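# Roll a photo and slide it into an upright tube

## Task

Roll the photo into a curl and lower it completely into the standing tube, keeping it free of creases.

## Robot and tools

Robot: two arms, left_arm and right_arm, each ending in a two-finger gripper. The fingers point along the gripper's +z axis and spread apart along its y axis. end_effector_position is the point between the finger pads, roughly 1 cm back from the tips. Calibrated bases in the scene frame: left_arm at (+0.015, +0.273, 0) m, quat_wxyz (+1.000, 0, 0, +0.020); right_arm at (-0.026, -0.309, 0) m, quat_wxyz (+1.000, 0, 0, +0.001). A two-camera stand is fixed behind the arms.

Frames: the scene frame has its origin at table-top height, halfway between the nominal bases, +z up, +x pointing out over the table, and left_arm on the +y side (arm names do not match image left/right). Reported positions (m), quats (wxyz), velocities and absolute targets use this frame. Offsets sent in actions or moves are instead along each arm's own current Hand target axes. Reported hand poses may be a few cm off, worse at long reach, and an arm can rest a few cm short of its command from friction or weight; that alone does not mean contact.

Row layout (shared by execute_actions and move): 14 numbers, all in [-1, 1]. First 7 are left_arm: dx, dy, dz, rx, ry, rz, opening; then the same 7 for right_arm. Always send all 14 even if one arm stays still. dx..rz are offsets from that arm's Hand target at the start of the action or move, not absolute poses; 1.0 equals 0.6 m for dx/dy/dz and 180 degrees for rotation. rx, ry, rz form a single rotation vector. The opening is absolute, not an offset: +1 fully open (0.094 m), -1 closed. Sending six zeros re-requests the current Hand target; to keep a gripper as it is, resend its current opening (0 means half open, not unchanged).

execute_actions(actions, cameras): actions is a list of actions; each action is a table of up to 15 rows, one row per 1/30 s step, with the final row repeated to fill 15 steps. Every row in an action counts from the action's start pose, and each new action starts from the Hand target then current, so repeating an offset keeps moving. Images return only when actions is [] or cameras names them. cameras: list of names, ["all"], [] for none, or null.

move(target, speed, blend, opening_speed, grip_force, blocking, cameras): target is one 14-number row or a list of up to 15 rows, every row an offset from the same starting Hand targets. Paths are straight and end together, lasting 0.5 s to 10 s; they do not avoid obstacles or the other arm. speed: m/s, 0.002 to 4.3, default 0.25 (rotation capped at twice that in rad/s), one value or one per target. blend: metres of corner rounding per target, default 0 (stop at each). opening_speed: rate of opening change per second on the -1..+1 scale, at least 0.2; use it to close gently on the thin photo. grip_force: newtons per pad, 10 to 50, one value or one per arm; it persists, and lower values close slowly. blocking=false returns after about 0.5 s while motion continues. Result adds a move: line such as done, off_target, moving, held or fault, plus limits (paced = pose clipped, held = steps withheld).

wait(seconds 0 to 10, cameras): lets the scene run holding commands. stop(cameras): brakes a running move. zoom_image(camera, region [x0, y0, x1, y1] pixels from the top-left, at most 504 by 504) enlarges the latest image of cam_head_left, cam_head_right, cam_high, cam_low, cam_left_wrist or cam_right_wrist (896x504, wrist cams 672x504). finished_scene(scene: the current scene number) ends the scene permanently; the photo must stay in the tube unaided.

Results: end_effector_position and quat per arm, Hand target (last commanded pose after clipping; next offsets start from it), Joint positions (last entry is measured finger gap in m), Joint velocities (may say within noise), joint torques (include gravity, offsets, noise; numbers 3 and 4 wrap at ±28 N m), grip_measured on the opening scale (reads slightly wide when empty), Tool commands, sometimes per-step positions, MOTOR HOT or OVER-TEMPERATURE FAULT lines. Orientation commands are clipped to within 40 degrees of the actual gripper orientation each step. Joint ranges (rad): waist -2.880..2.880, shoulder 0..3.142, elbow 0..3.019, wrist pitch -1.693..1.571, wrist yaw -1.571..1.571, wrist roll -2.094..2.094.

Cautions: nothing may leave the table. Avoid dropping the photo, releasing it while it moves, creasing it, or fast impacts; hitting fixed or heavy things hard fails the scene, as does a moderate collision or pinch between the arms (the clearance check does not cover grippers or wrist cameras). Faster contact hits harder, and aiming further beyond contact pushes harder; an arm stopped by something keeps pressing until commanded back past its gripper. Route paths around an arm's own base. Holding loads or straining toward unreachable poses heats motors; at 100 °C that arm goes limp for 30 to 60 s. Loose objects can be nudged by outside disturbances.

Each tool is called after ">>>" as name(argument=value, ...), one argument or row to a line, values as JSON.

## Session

Scene 1 is solved. Next is scene 2.

>>> execute_actions(
  actions=[],
)

Scene clock: 0.00 s.
left_arm: end_effector_position=(+0.5488, +0.1567, +0.2459) grip_measured=+1.000 end_effector_quat_wxyz=(+0.090, +0.528, +0.804, -0.260) | right_arm: end_effector_position=(+0.9000, +0.0749, +0.2703) grip_measured=+1.000 end_effector_quat_wxyz=(+0.759, -0.054, +0.645, +0.068)
Joint positions: left_arm=[-0.086 1.829 1.797 -1.662 0.545 1.15 0.094] | right_arm=[0.437 2.606 2.514 0.26 0.262 -0.039 0.094]
Joint velocities: within noise
Joint torques (N m): no reading
Heat: left arm: hottest elbow 31 °C; right arm: hottest elbow 40 °C.
Hand target: left_arm +0.5549, +0.1565, +0.2526; +0.099, +0.531, +0.802, -0.255 | right_arm +0.8965, +0.0733, +0.3114; +0.777, -0.046, +0.623, +0.075
Tool commands: left_gripper/opening=+1.0 right_gripper/opening=+1.0
camera_calibration:
cam_left_wrist: T_world_to_cam=[[-0.924524, -0.232301, 0.302145, 0.468538], [-0.234463, 0.971673, 0.0296369, 0.00485271], [-0.300471, -0.0434418, -0.952801, 0.512183], [0, 0, 0, 1]] pos_world=[0.588209, 0.126377, 0.346298]
cam_right_wrist: T_world_to_cam=[[0.177509, -0.977065, -0.117622, -0.0543559], [-0.353693, 0.048195, -0.934119, 0.606023], [0.918364, 0.207417, -0.337026, -0.643859], [0, 0, 0, 1]] pos_world=[0.815291, 0.0512308, 0.342707]

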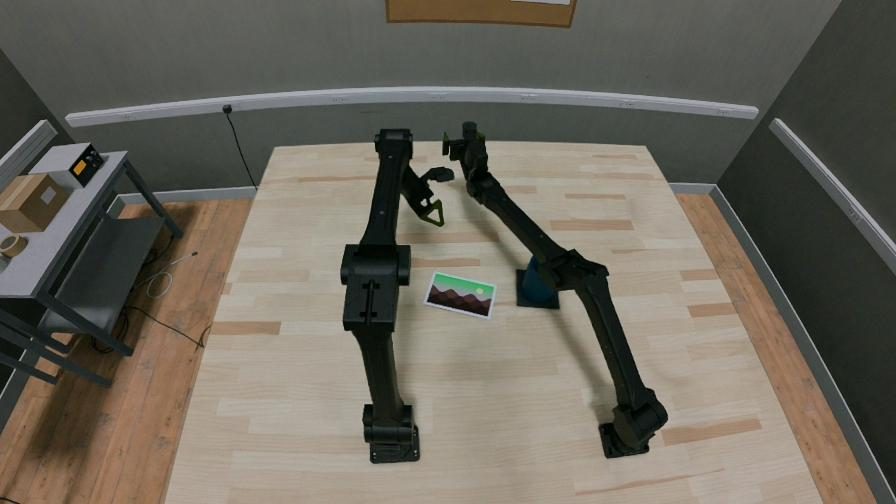

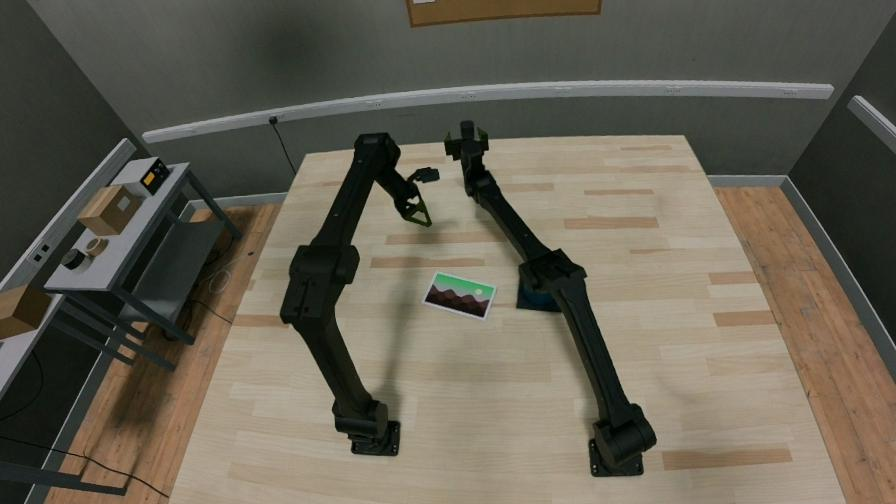

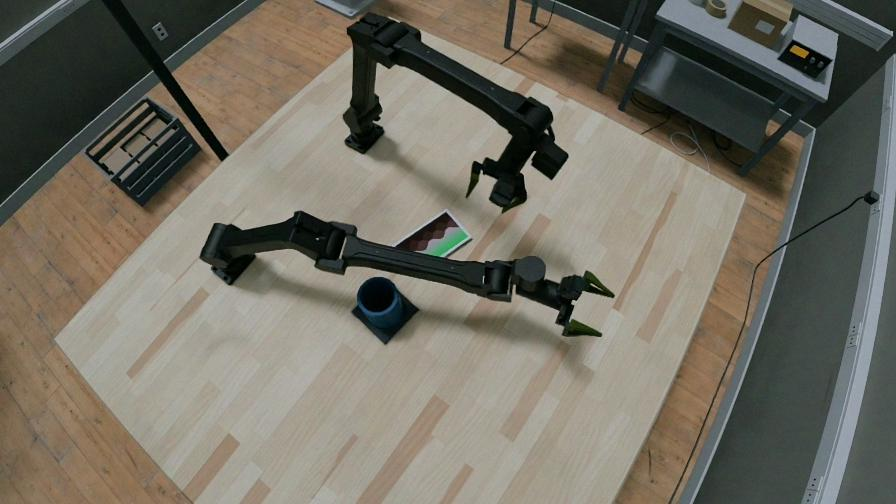

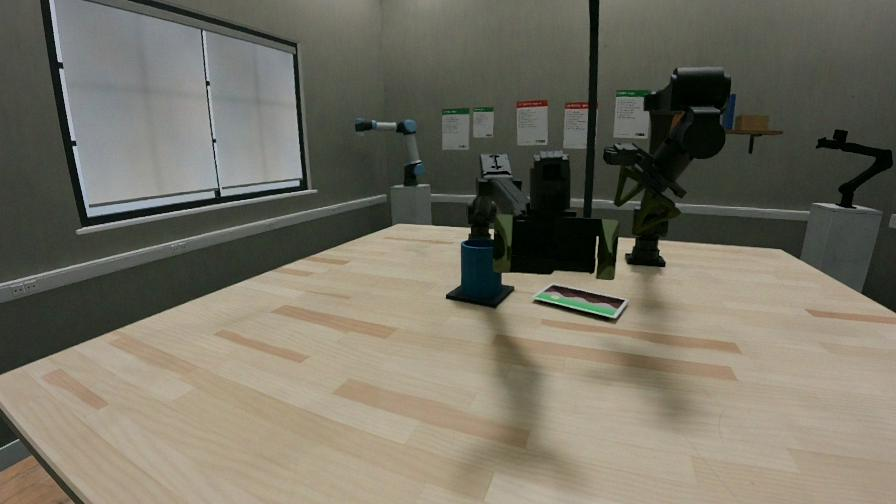

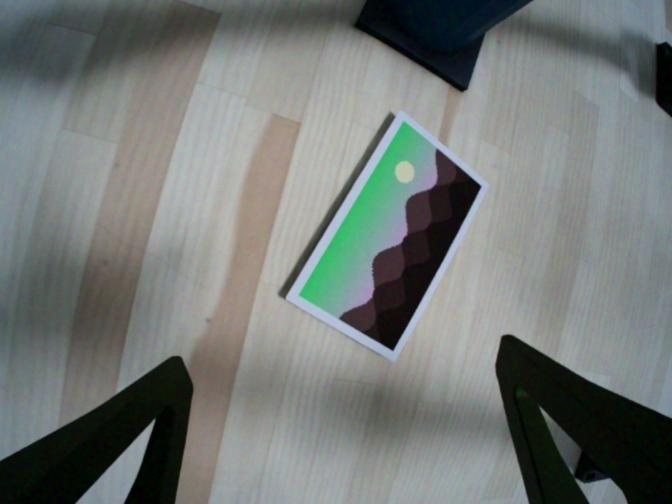

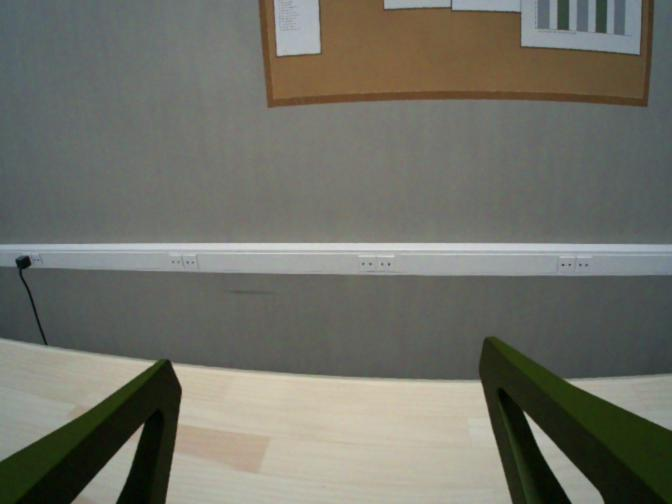

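>>> move(
  target=[
    [0.2793,-0.024,0.1665,0.0411,-0.05,-0.3355,-0.5,0,0,0,0,0,0,1],
    [0.2793,-0.024,0.1665,0.0411,-0.05,-0.3355,-0.5,-0.2173,-0.4287,-0.6297,0.0548,0.568,0.0336,1],
  ],
  speed=[0.3, 0.35],
  grip_force=[50, 50],
  cameras=["cam_left_wrist", "cam_low", "cam_head_left"],
)

Scene clock: 47.13 s.
left_arm: end_effector_position=(+0.4643, +0.2340, +0.0994) grip_measured=-0.497 end_effector_quat_wxyz=(-0.018, +0.048, +0.932, -0.358) | right_arm: end_effector_position=(+0.5568, -0.2474, +0.3339) grip_measured=+1.000 end_effector_quat_wxyz=(+0.076, +0.004, +0.997, +0.008)
Joint positions: left_arm=[0.128 1.744 1.22 -1.281 0.702 0.355 0.024] | right_arm=[0.105 1.814 2.071 -1.676 0.001 0.115 0.094]
Joint torques (N m): left_arm=[0.44 -15.91 7.72 0.58 0.42 -0.15] | right_arm=[-0.38 -14.92 9.83 0.21 0.04 -0.09]
Heat: left arm: hottest elbow 37 °C; right arm: hottest elbow 62 °C.
Hand target: left_arm +0.4609, +0.2350, +0.1002; -0.015, +0.040, +0.933, -0.358 | right_arm +0.5502, -0.2501, +0.3503; +0.000, +0.000, +1.000, +0.000
Off the commanded pose: left_arm 0.004 m, 1 deg | right_arm 0.018 m, 9 deg.
joint sent to its limit (right arm) — joint 4 (wrist pitch), lower limit. The joint targets are off in orientation, not in position.
move: off_target (right_arm)
camera_calibration:
cam_left_wrist: T_world_to_cam=[[-0.155462, -0.716326, 0.680227, 0.171153], [-0.822456, 0.475278, 0.312534, 0.275365], [-0.547173, -0.51087, -0.663033, 0.545714], [0, 0, 0, 1]] pos_world=[0.551684, 0.270515, 0.159343]
Images, in order (width x height): cam_head_left 896x504, cam_low 896x504, cam_left_wrist 672x504.

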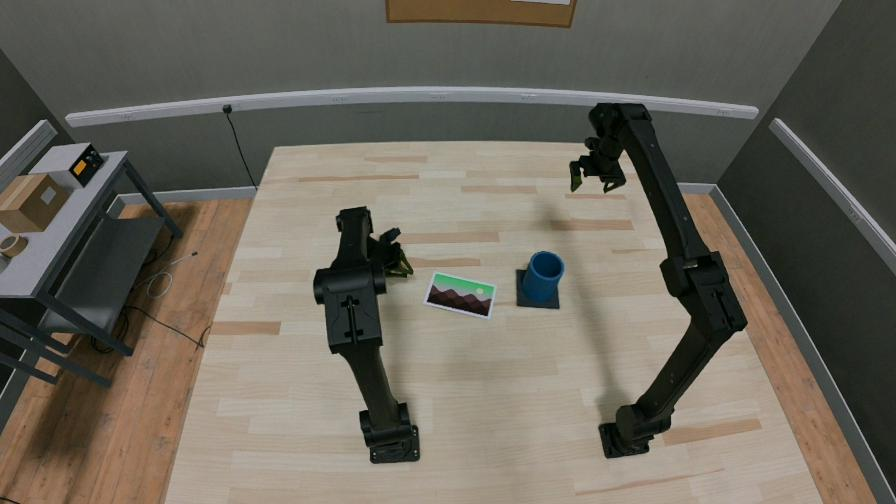

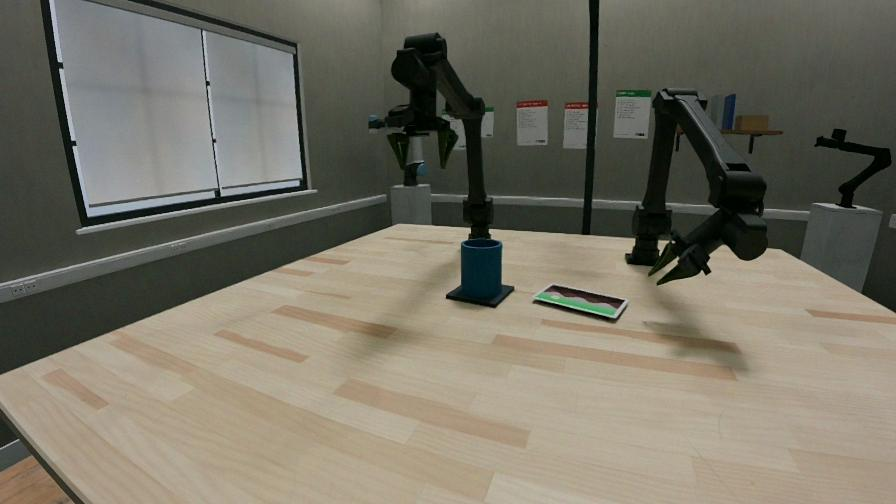

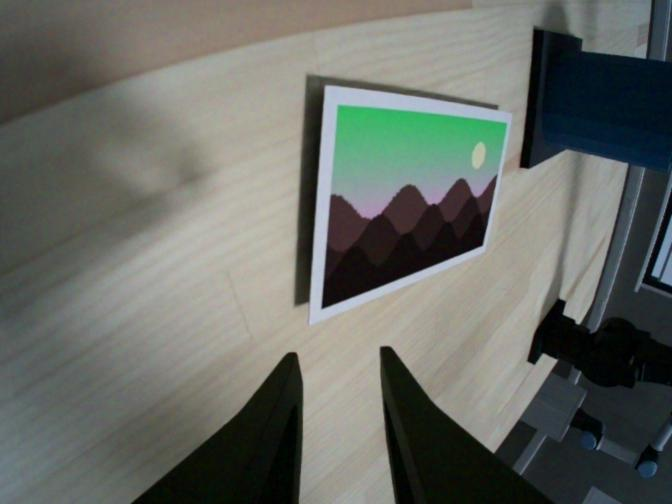

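>>> move(
  target=[0.0053,0.0468,0.1327,0,0,0,-0.5,0.55,-0.1833,0.3333,0,0,0,1],
  speed=[0.15],
  cameras=["cam_left_wrist", "cam_low"],
)

>>> zoom_image(
  camera="cam_low",
  region=[580, 240, 700, 330],
)

Scene clock: 59.80 s.
left_arm: end_effector_position=(+0.4614, +0.2077, +0.0349) grip_measured=-0.497 end_effector_quat_wxyz=(-0.001, +0.048, +0.934, -0.355) | right_arm: end_effector_position=(+0.2171, -0.3565, +0.1451) grip_measured=+1.000 end_effector_quat_wxyz=(-0.016, -0.001, +1.000, +0.002)
Joint positions: left_arm=[0.073 1.799 1.1 -1.017 0.714 0.269 0.024] | right_arm=[-0.19 1.033 0.774 -1.344 0.002 -0.189 0.094]
Joint torques (N m): left_arm=[-0.56 -13.16 6.94 0.73 0.44 -0.16] | right_arm=[-1.14 -4.19 9.31 0.83 0.02 -0.1]
Heat: left arm: hottest elbow 37 °C; right arm: hottest elbow 59 °C.
Hand target: left_arm +0.4549, +0.2030, +0.0222; -0.015, +0.040, +0.933, -0.357 | right_arm +0.2205, -0.3602, +0.1501; +0.001, +0.000, +1.000, +0.000
Off the commanded pose: left_arm 0.015 m, 2 deg | right_arm 0.007 m, 2 deg.
move: off_target (left_arm)
camera_calibration:
cam_left_wrist: T_world_to_cam=[[-0.168674, -0.721751, 0.671286, 0.203296], [-0.837994, 0.463575, 0.287862, 0.316008], [-0.518956, -0.513979, -0.683016, 0.476222], [0, 0, 0, 1]] pos_world=[0.546241, 0.245004, 0.0978304]
Images, in order (width x height): cam_low 896x504, cam_left_wrist 672x504.

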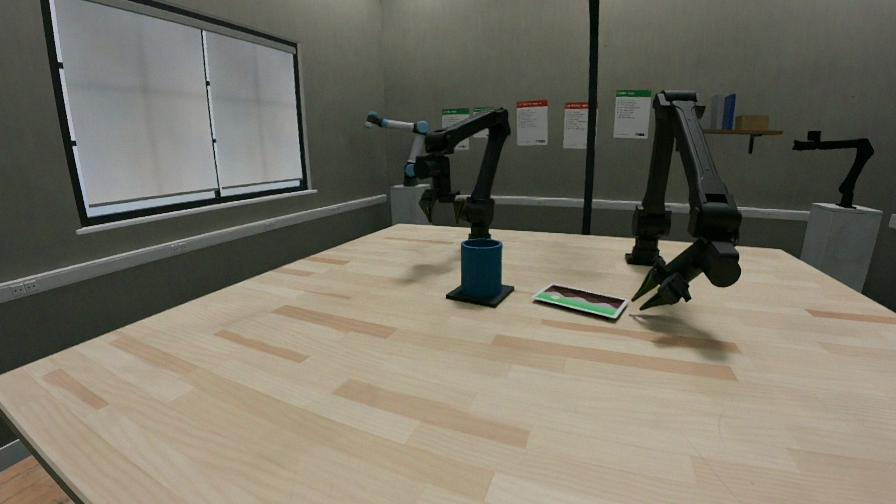

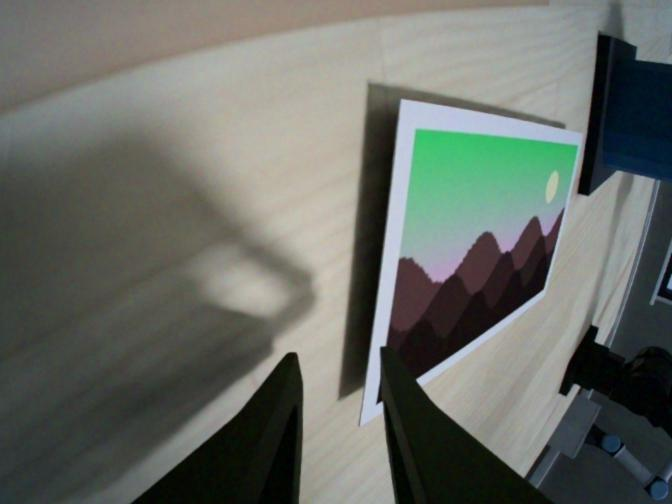

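Scaled by 4.200 from the camera's 896x504 image, which has a finer 1280x720 frame.

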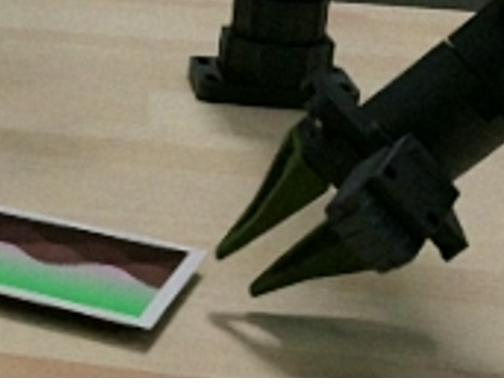

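>>> move(
  target=[
    [0.0075,0.0067,0.0233,0,0,0,-0.5,0,0,0,0,0,0,1],
    [0.0042,-0.0422,0.0695,0,0,0,-0.5,0,0,0,0,0,0,1],
  ],
  speed=0.06,
  cameras=["cam_left_wrist", "cam_low"],
)

>>> zoom_image(
  camera="cam_low",
  region=[560, 240, 680, 330],
)

>>> zoom_image(
  camera="cam_left_wrist",
  region=[220, 300, 470, 504],
)

Scene clock: 72.43 s.
left_arm: end_effector_position=(+0.4619, +0.1636, +0.0230) grip_measured=-0.497 end_effector_quat_wxyz=(+0.003, +0.044, +0.932, -0.360) | right_arm: end_effector_position=(+0.2171, -0.3565, +0.1451) grip_measured=+1.000 end_effector_quat_wxyz=(-0.016, -0.001, +1.000, +0.002)
Joint positions: left_arm=[-0.021 1.8 1.058 -0.882 0.735 0.133 0.024] | right_arm=[-0.19 1.033 0.774 -1.344 0.002 -0.19 0.094]
Joint torques (N m): left_arm=[-1.2 -13.57 5.46 1.05 0.15 -0.09] | right_arm=[-1.08 -4.25 9.33 0.83 0.01 -0.1]
Heat: left arm: hottest elbow 37 °C; right arm: hottest elbow 58 °C.
Hand target: left_arm +0.4484, +0.1566, +0.0081; -0.015, +0.040, +0.933, -0.357 | right_arm +0.2205, -0.3602, +0.1501; +0.001, +0.000, +1.000, +0.000
Off the commanded pose: left_arm 0.021 m, 2 deg | right_arm 0.007 m, 2 deg.
move: off_target (left_arm)
camera_calibration:
cam_left_wrist: T_world_to_cam=[[-0.164378, -0.716002, 0.678469, 0.17636], [-0.84296, 0.459164, 0.280334, 0.34363], [-0.512248, -0.525842, -0.679038, 0.444468], [0, 0, 0, 1]] pos_world=[0.546334, 0.202212, 0.0858246]
Images, in order (width x height): cam_low 896x504, cam_left_wrist 672x504.

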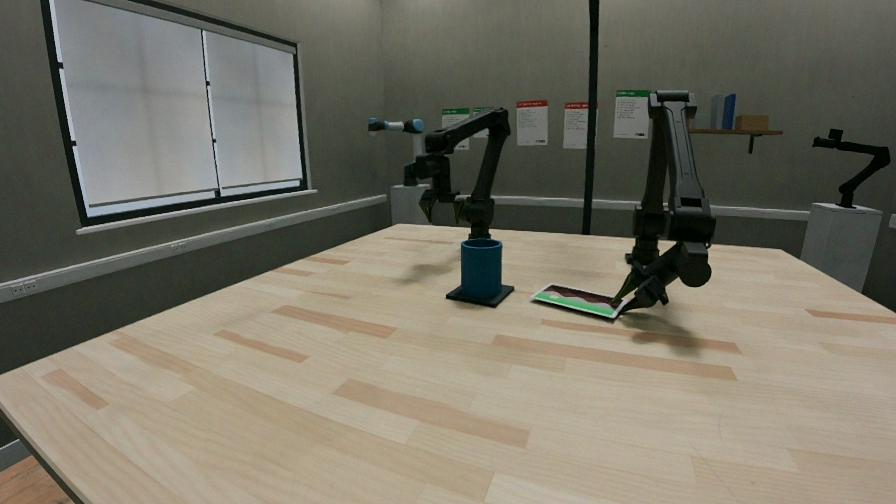

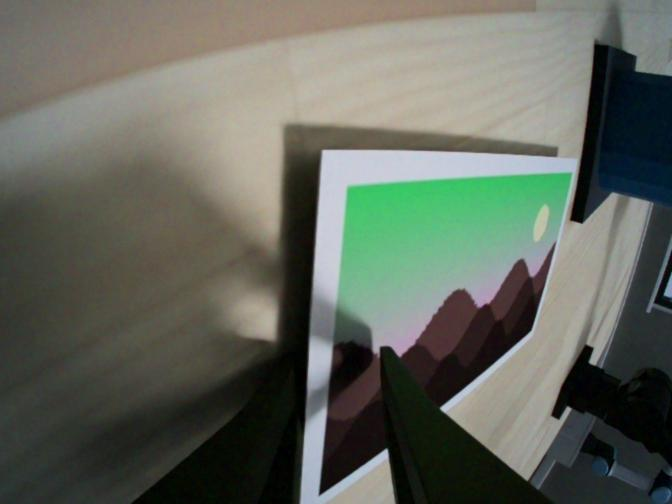

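Scaled by 4.200 from the camera's 896x504 image, which has a finer 1280x720 frame.

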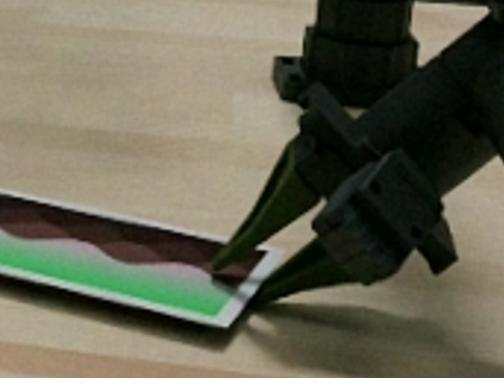

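Scaled by 2.016 from the camera's 672x504 image, which has a finer 960x720 frame.

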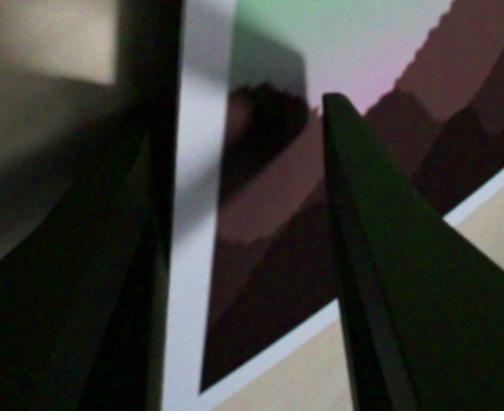

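>>> move(
  target=[0.0092,-0.0211,0.019,0,0,0,-0.5,0,0,0,0,0,0,1],
  speed=0.05,
  cameras=["cam_left_wrist", "cam_low"],
)

>>> zoom_image(
  camera="cam_low",
  region=[520, 240, 680, 330],
)

>>> zoom_image(
  camera="cam_left_wrist",
  region=[220, 300, 470, 504],
)

Scene clock: 81.03 s.
left_arm: end_effector_position=(+0.4576, +0.1485, +0.0229) grip_measured=-0.497 end_effector_quat_wxyz=(+0.006, +0.044, +0.932, -0.360) | right_arm: end_effector_position=(+0.2171, -0.3565, +0.1451) grip_measured=+1.000 end_effector_quat_wxyz=(-0.016, -0.001, +1.000, +0.002)
Joint positions: left_arm=[-0.054 1.783 1.032 -0.834 0.735 0.084 0.024] | right_arm=[-0.19 1.033 0.774 -1.344 0.002 -0.19 0.094]
Joint torques (N m): left_arm=[-1.49 -13.45 5.27 0.99 0.2 -0.11] | right_arm=[-1.14 -4.19 9.33 0.8 0.01 -0.1]
Heat: left arm: hottest elbow 37 °C; right arm: hottest elbow 58 °C.
Hand target: left_arm +0.4415, +0.1403, +0.0080; -0.015, +0.040, +0.933, -0.357 | right_arm +0.2205, -0.3602, +0.1501; +0.001, +0.000, +1.000, +0.000
Off the commanded pose: left_arm 0.023 m, 2 deg | right_arm 0.007 m, 2 deg.
move: off_target (left_arm)
camera_calibration:
cam_left_wrist: T_world_to_cam=[[-0.166344, -0.716842, 0.677103, 0.166025], [-0.845935, 0.456579, 0.275554, 0.348685], [-0.506679, -0.526948, -0.68235, 0.431919], [0, 0, 0, 1]] pos_world=[0.541427, 0.18741, 0.0862221]
Images, in order (width x height): cam_low 896x504, cam_left_wrist 672x504.

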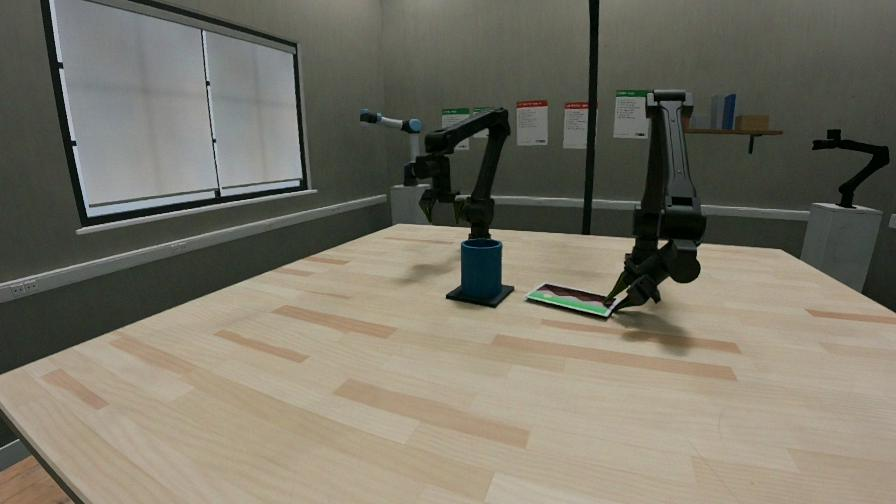

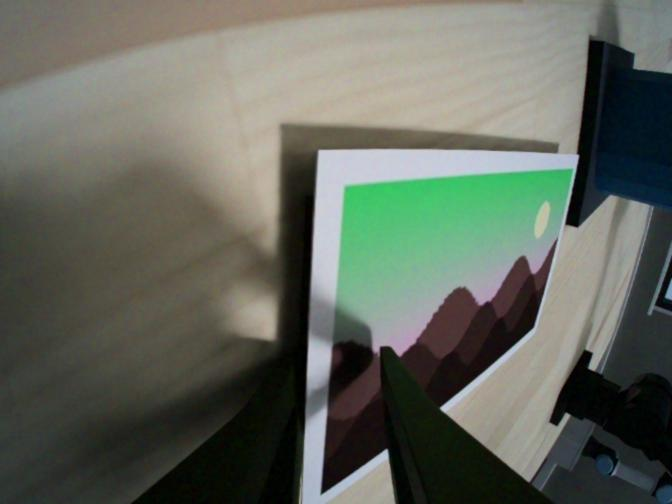

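Scaled by 3.150 from the camera's 896x504 image, which has a finer 1280x720 frame.

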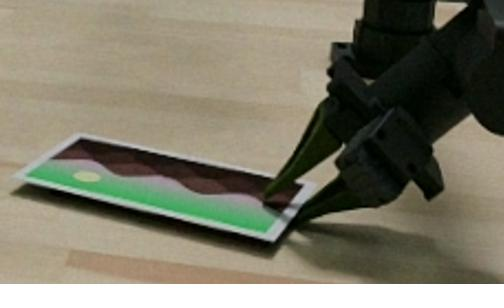

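Scaled by 2.016 from the camera's 672x504 image, which has a finer 960x720 frame.

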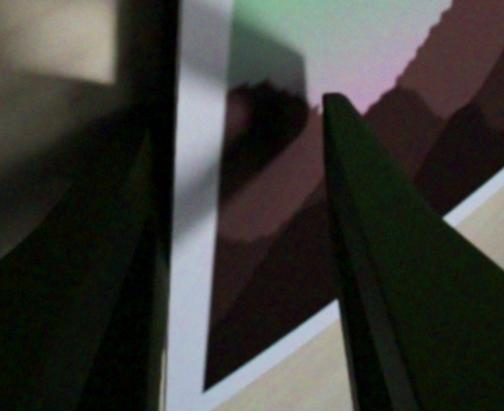

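>>> move(
  target=[-0.0063,-0.0215,-0.0297,0,0,0,-0.68,0,0,0,0,0,0,1],
  speed=0.04,
  opening_speed=0.4,
  grip_force=[15, 50],
  cameras=["cam_left_wrist", "cam_low"],
)

>>> zoom_image(
  camera="cam_low",
  region=[520, 240, 680, 330],
)

>>> zoom_image(
  camera="cam_left_wrist",
  region=[220, 300, 470, 504],
)

Scene clock: 94.97 s.
left_arm: end_effector_position=(+0.4490, +0.1458, +0.0240) grip_measured=-0.677 end_effector_quat_wxyz=(-0.013, +0.041, +0.933, -0.358) | right_arm: end_effector_position=(+0.2171, -0.3565, +0.1451) grip_measured=+1.000 end_effector_quat_wxyz=(-0.016, -0.001, +1.000, +0.002)
Joint positions: left_arm=[-0.062 1.78 1.032 -0.873 0.731 0.083 0.015] | right_arm=[-0.19 1.033 0.774 -1.344 0.002 -0.19 0.094]
Joint torques (N m): left_arm=[-0.56 -15.62 7.76 0.08 0.37 -0.1] | right_arm=[-1.14 -4.25 9.31 0.8 0.02 -0.09]
Heat: left arm: hottest elbow 36 °C; right arm: hottest elbow 57 °C.
Hand target: left_arm +0.4454, +0.1422, +0.0299; -0.016, +0.040, +0.933, -0.357 | right_arm +0.2205, -0.3602, +0.1501; +0.001, +0.000, +1.000, +0.000
Off the commanded pose: left_arm 0.008 m, 0 deg | right_arm 0.007 m, 2 deg.
grip_force (N): 15, 50
move: done
camera_calibration:
cam_left_wrist: T_world_to_cam=[[-0.147189, -0.719268, 0.678961, 0.153671], [-0.831892, 0.461352, 0.308399, 0.334606], [-0.535062, -0.51943, -0.66626, 0.438072], [0, 0, 0, 1]] pos_world=[0.535371, 0.183707, 0.0843406]
Images, in order (width x height): cam_low 896x504, cam_left_wrist 672x504.

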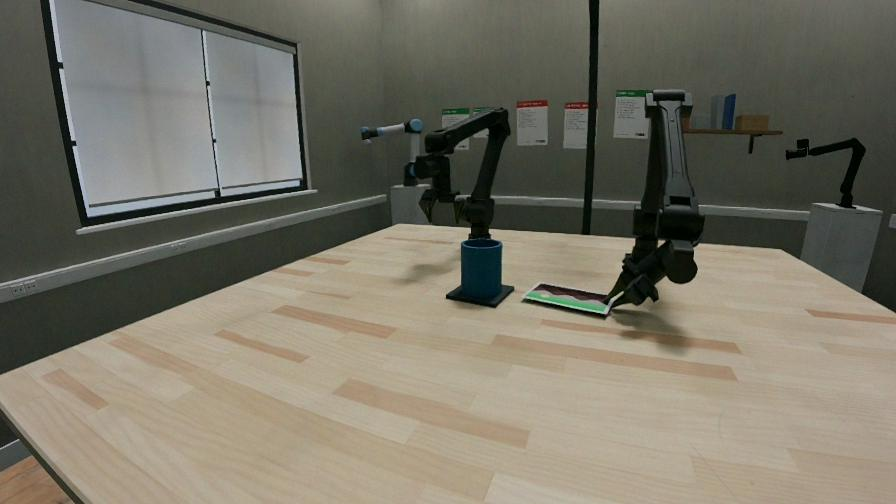

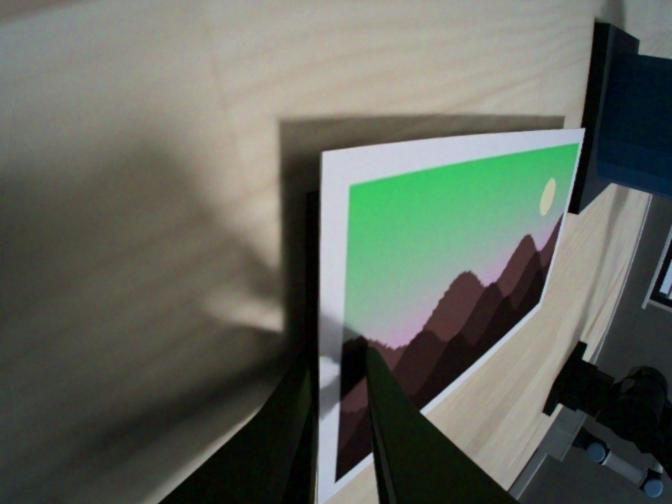

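Scaled by 3.150 from the camera's 896x504 image, which has a finer 1280x720 frame.

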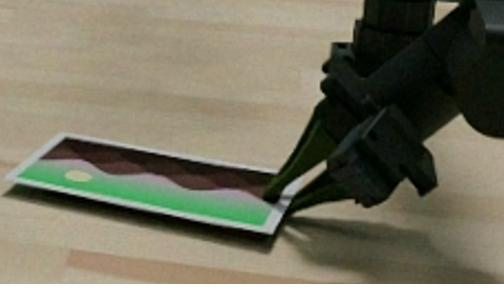

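Scaled by 2.016 from the camera's 672x504 image, which has a finer 960x720 frame.

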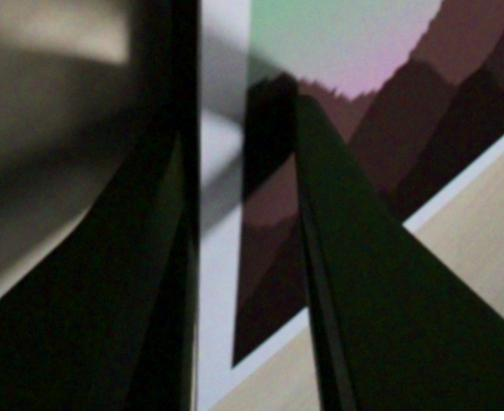

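>>> move(
  target=[-0.0005,-0.017,-0.0115,0,0.0298,0.0331,-0.68,0,0,0,0,0,0,1],
  speed=0.04,
  cameras=["cam_left_wrist", "cam_low"],
)

>>> zoom_image(
  camera="cam_low",
  region=[520, 240, 680, 330],
)

>>> zoom_image(
  camera="cam_left_wrist",
  region=[220, 300, 470, 504],
)

Scene clock: 101.43 s.
left_arm: end_effector_position=(+0.4265, +0.1432, +0.0339) grip_measured=-0.677 end_effector_quat_wxyz=(-0.054, +0.089, +0.928, -0.357) | right_arm: end_effector_position=(+0.2171, -0.3565, +0.1451) grip_measured=+1.000 end_effector_quat_wxyz=(-0.016, -0.001, +1.000, +0.002)
Joint positions: left_arm=[-0.074 1.78 1.061 -1.04 0.718 0.227 0.015] | right_arm=[-0.19 1.033 0.774 -1.344 0.002 -0.19 0.094]
Joint torques (N m): left_arm=[-0.56 -13.33 12.75 -0.14 0.32 0.19] | right_arm=[-1.2 -4.19 9.33 0.8 0.01 -0.08]
Heat: left arm: hottest elbow 37 °C; right arm: hottest elbow 57 °C.
Hand target: left_arm +0.4453, +0.1392, +0.0418; -0.041, +0.105, +0.928, -0.355 | right_arm +0.2205, -0.3602, +0.1501; +0.001, +0.000, +1.000, +0.000
Off the commanded pose: left_arm 0.021 m, 2 deg | right_arm 0.007 m, 2 deg.
grip_force (N): 15, 50
move: off_target (left_arm)
camera_calibration:
cam_left_wrist: T_world_to_cam=[[-0.202771, -0.698882, 0.685892, 0.162255], [-0.756804, 0.556333, 0.343134, 0.267307], [-0.621395, -0.449508, -0.641725, 0.457313], [0, 0, 0, 1]] pos_world=[0.519372, 0.170252, 0.0904573]
Images, in order (width x height): cam_low 896x504, cam_left_wrist 672x504.

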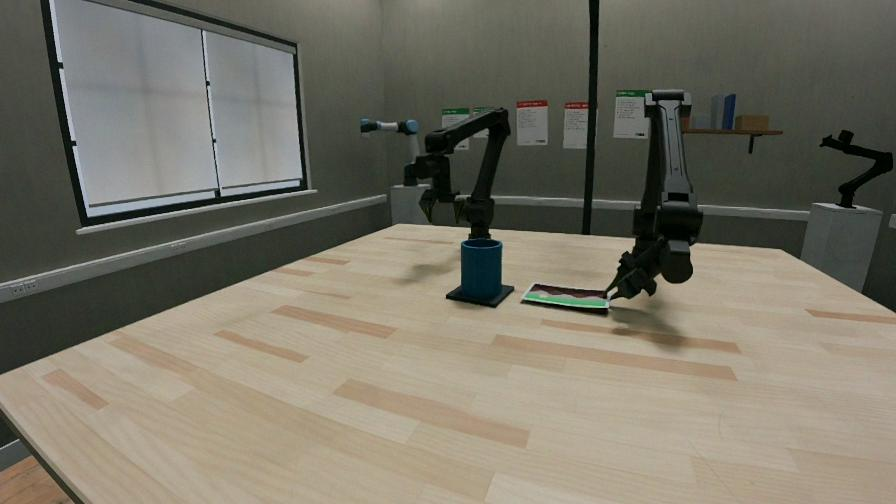

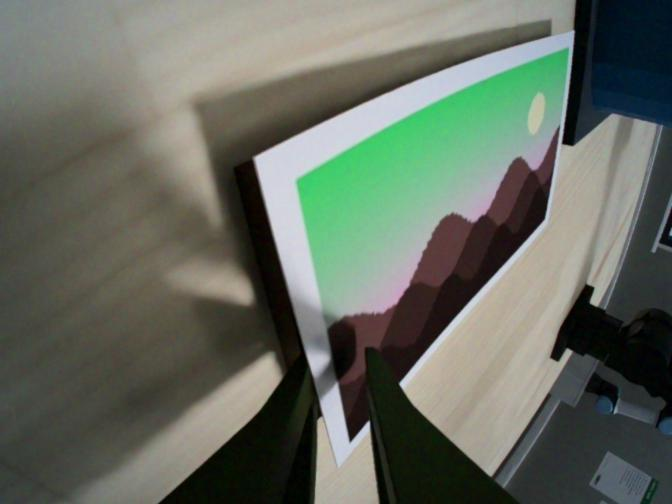

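Scaled by 3.150 from the camera's 896x504 image, which has a finer 1280x720 frame.

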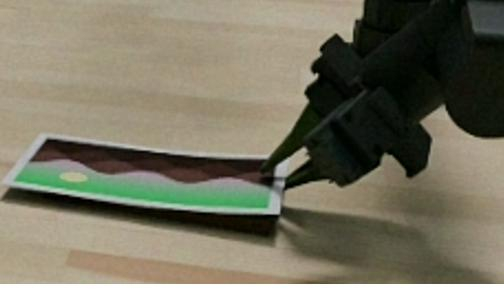

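Scaled by 2.016 from the camera's 672x504 image, which has a finer 960x720 frame.

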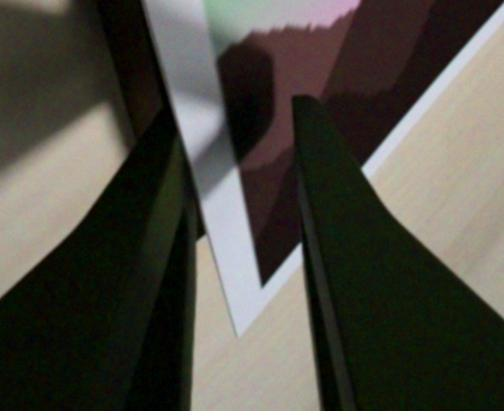

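>>> move(
  target=[-0.0347,-0.0107,-0.0085,0,0,0,-0.68,0,0,0,0,0,0,1],
  speed=0.04,
  cameras=["cam_left_wrist", "cam_low"],
)

>>> zoom_image(
  camera="cam_low",
  region=[520, 240, 680, 330],
)

>>> zoom_image(
  camera="cam_left_wrist",
  region=[220, 300, 470, 504],
)

Scene clock: 110.53 s.
left_arm: end_effector_position=(+0.4467, +0.1380, +0.0445) grip_measured=-0.677 end_effector_quat_wxyz=(-0.048, +0.097, +0.928, -0.356) | right_arm: end_effector_position=(+0.2171, -0.3565, +0.1451) grip_measured=+1.000 end_effector_quat_wxyz=(-0.016, -0.001, +1.000, +0.002)
Joint positions: left_arm=[-0.084 1.798 1.127 -1.072 0.718 0.228 0.015] | right_arm=[-0.19 1.033 0.774 -1.344 0.002 -0.19 0.094]
Joint torques (N m): left_arm=[-0.62 -13.22 13.39 -0.1 0.39 0.04] | right_arm=[-1.08 -4.19 9.31 0.79 0.01 -0.1]
Heat: left arm: hottest elbow 38 °C; right arm: hottest elbow 56 °C.
Hand target: left_arm +0.4654, +0.1332, +0.0499; -0.041, +0.105, +0.928, -0.355 | right_arm +0.2205, -0.3602, +0.1501; +0.001, +0.000, +1.000, +0.000
Off the commanded pose: left_arm 0.020 m, 1 deg | right_arm 0.007 m, 2 deg.
grip_force (N): 15, 50
move: off_target (left_arm)
camera_calibration:
cam_left_wrist: T_world_to_cam=[[-0.221745, -0.696065, 0.682878, 0.163654], [-0.756276, 0.564835, 0.330164, 0.280912], [-0.615529, -0.443232, -0.651666, 0.471336], [0, 0, 0, 1]] pos_world=[0.538857, 0.164156, 0.102651]
Images, in order (width x height): cam_low 896x504, cam_left_wrist 672x504.

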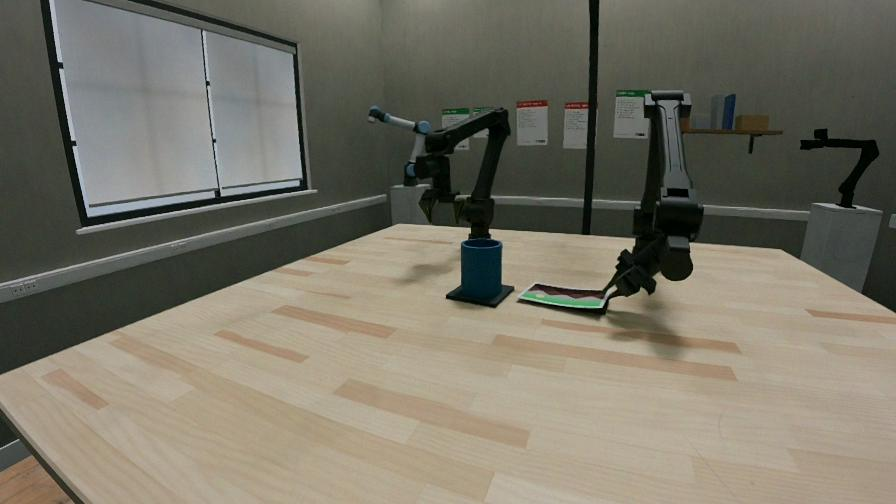

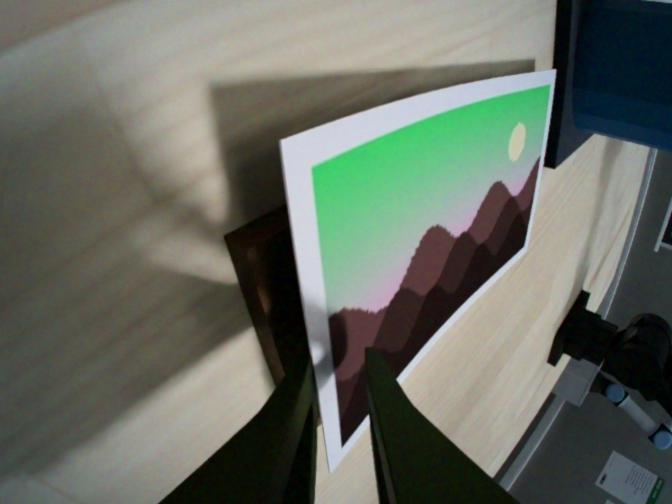

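Scaled by 3.150 from the camera's 896x504 image, which has a finer 1280x720 frame.

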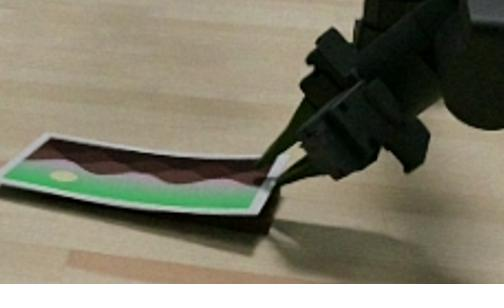

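Scaled by 2.016 from the camera's 672x504 image, which has a finer 960x720 frame.

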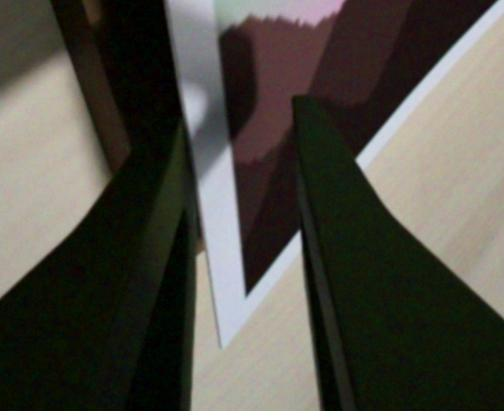

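>>> move(
  target=[0,0,0,0,0,0,-0.85,0,0,0,0,0,0,1],
  opening_speed=0.3,
  cameras=["cam_left_wrist","cam_head_left"],
)

Scene clock: 131.37 s.
left_arm: end_effector_position=(+0.4467, +0.1380, +0.0445) grip_measured=-0.847 end_effector_quat_wxyz=(-0.048, +0.097, +0.928, -0.356) | right_arm: end_effector_position=(+0.2171, -0.3565, +0.1451) grip_measured=+1.000 end_effector_quat_wxyz=(-0.016, -0.001, +1.000, +0.002)
Joint positions: left_arm=[-0.084 1.798 1.127 -1.072 0.718 0.228 0.007] | right_arm=[-0.19 1.033 0.774 -1.344 0.002 -0.19 0.094]
Joint torques (N m): left_arm=[-0.56 -13.22 13.39 -0.12 0.39 0.04] | right_arm=[-1.14 -4.19 9.33 0.79 0.01 -0.09]
Heat: left arm: hottest elbow 44 °C; right arm: hottest elbow 56 °C.
Hand target: left_arm +0.4654, +0.1332, +0.0499; -0.041, +0.105, +0.928, -0.355 | right_arm +0.2205, -0.3602, +0.1501; +0.001, +0.000, +1.000, +0.000
Off the commanded pose: left_arm 0.020 m, 1 deg | right_arm 0.007 m, 2 deg.
grip_force (N): 15, 50
move: off_target (left_arm)
camera_calibration:
cam_left_wrist: T_world_to_cam=[[-0.221745, -0.696065, 0.682878, 0.163654], [-0.756276, 0.564835, 0.330164, 0.280912], [-0.615529, -0.443232, -0.651666, 0.471336], [0, 0, 0, 1]] pos_world=[0.538857, 0.164156, 0.102651]
Images, in order (width x height): cam_head_left 896x504, cam_left_wrist 672x504.

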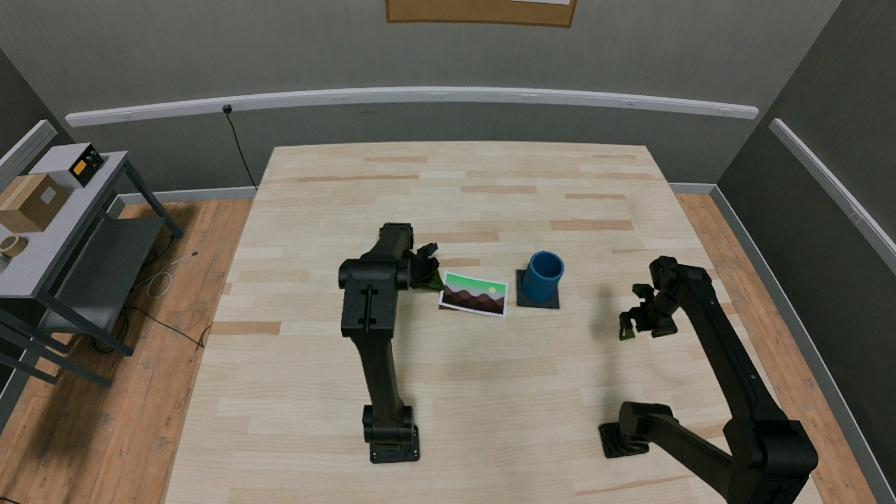

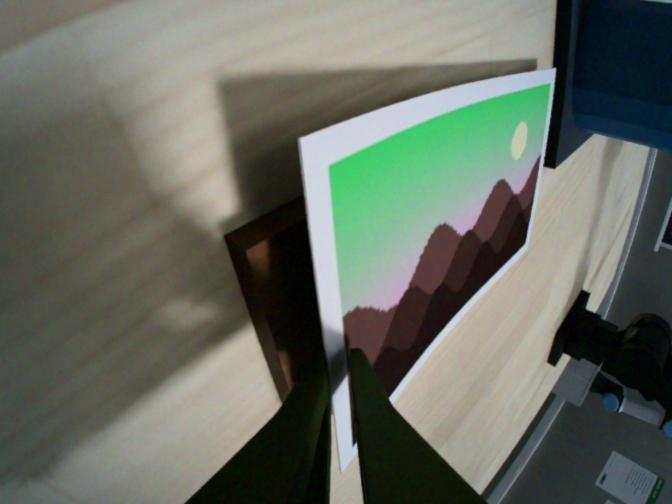

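>>> move(
  target=[
    [0,-0.0124,0.0112,0,0,0,-0.85,0,0,0,0,0,0,1],
    [0,-0.0124,0.0112,0,0,0,-1,0,0,0,0,0,0,1],
  ],
  opening_speed=0.3,
  speed=0.1,
  grip_force=[25, 50],
  cameras=["cam_left_wrist","cam_low"],
)

Scene clock: 138.67 s.
left_arm: end_effector_position=(+0.4436, +0.1280, +0.0448) grip_measured=-0.989 end_effector_quat_wxyz=(-0.054, +0.103, +0.927, -0.356) | right_arm: end_effector_position=(+0.2171, -0.3565, +0.1451) grip_measured=+1.000 end_effector_quat_wxyz=(-0.016, -0.001, +1.000, +0.002)
Joint positions: left_arm=[-0.107 1.798 1.127 -1.072 0.721 0.218 0] | right_arm=[-0.19 1.033 0.774 -1.344 0.002 -0.19 0.094]
Joint torques (N m): left_arm=[-0.44 -13.68 12.6 0.55 0.43 -0.16] | right_arm=[-1.08 -4.25 9.33 0.83 0.01 -0.1]
Heat: left arm: hottest elbow 45 °C; right arm: hottest elbow 56 °C.
Hand target: left_arm +0.4632, +0.1235, +0.0499; -0.041, +0.105, +0.928, -0.356 | right_arm +0.2205, -0.3602, +0.1501; +0.001, +0.000, +1.000, +0.000
Off the commanded pose: left_arm 0.021 m, 2 deg | right_arm 0.007 m, 2 deg.
grip_force (N): 25, 50
move: off_target (left_arm); target 2's new opening was sent with left_arm's hand 0.021 m and 2 deg from that target
camera_calibration:
cam_left_wrist: T_world_to_cam=[[-0.227463, -0.692309, 0.684813, 0.157853], [-0.745644, 0.576141, 0.334779, 0.277789], [-0.626319, -0.434477, -0.647266, 0.468665], [0, 0, 0, 1]] pos_world=[0.536572, 0.152862, 0.102253]
Images, in order (width x height): cam_low 896x504, cam_left_wrist 672x504.

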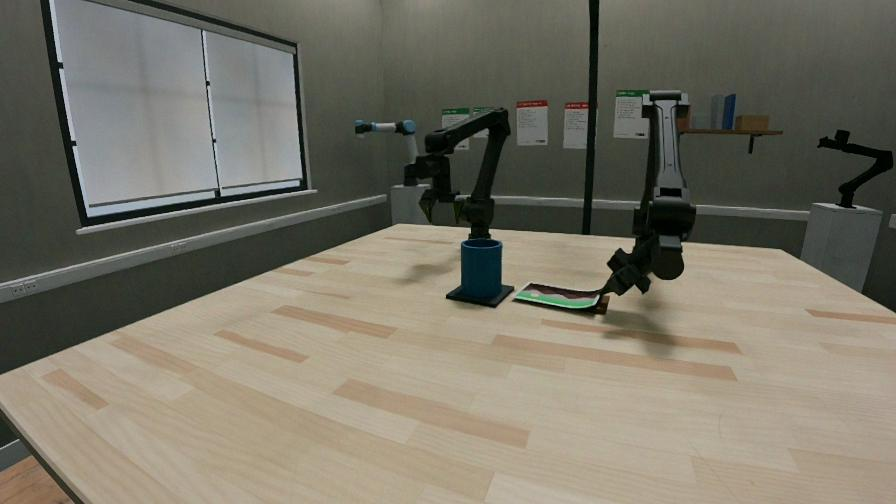

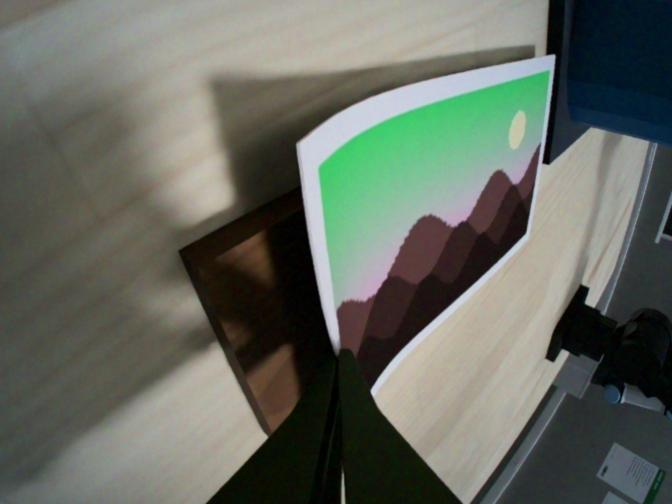

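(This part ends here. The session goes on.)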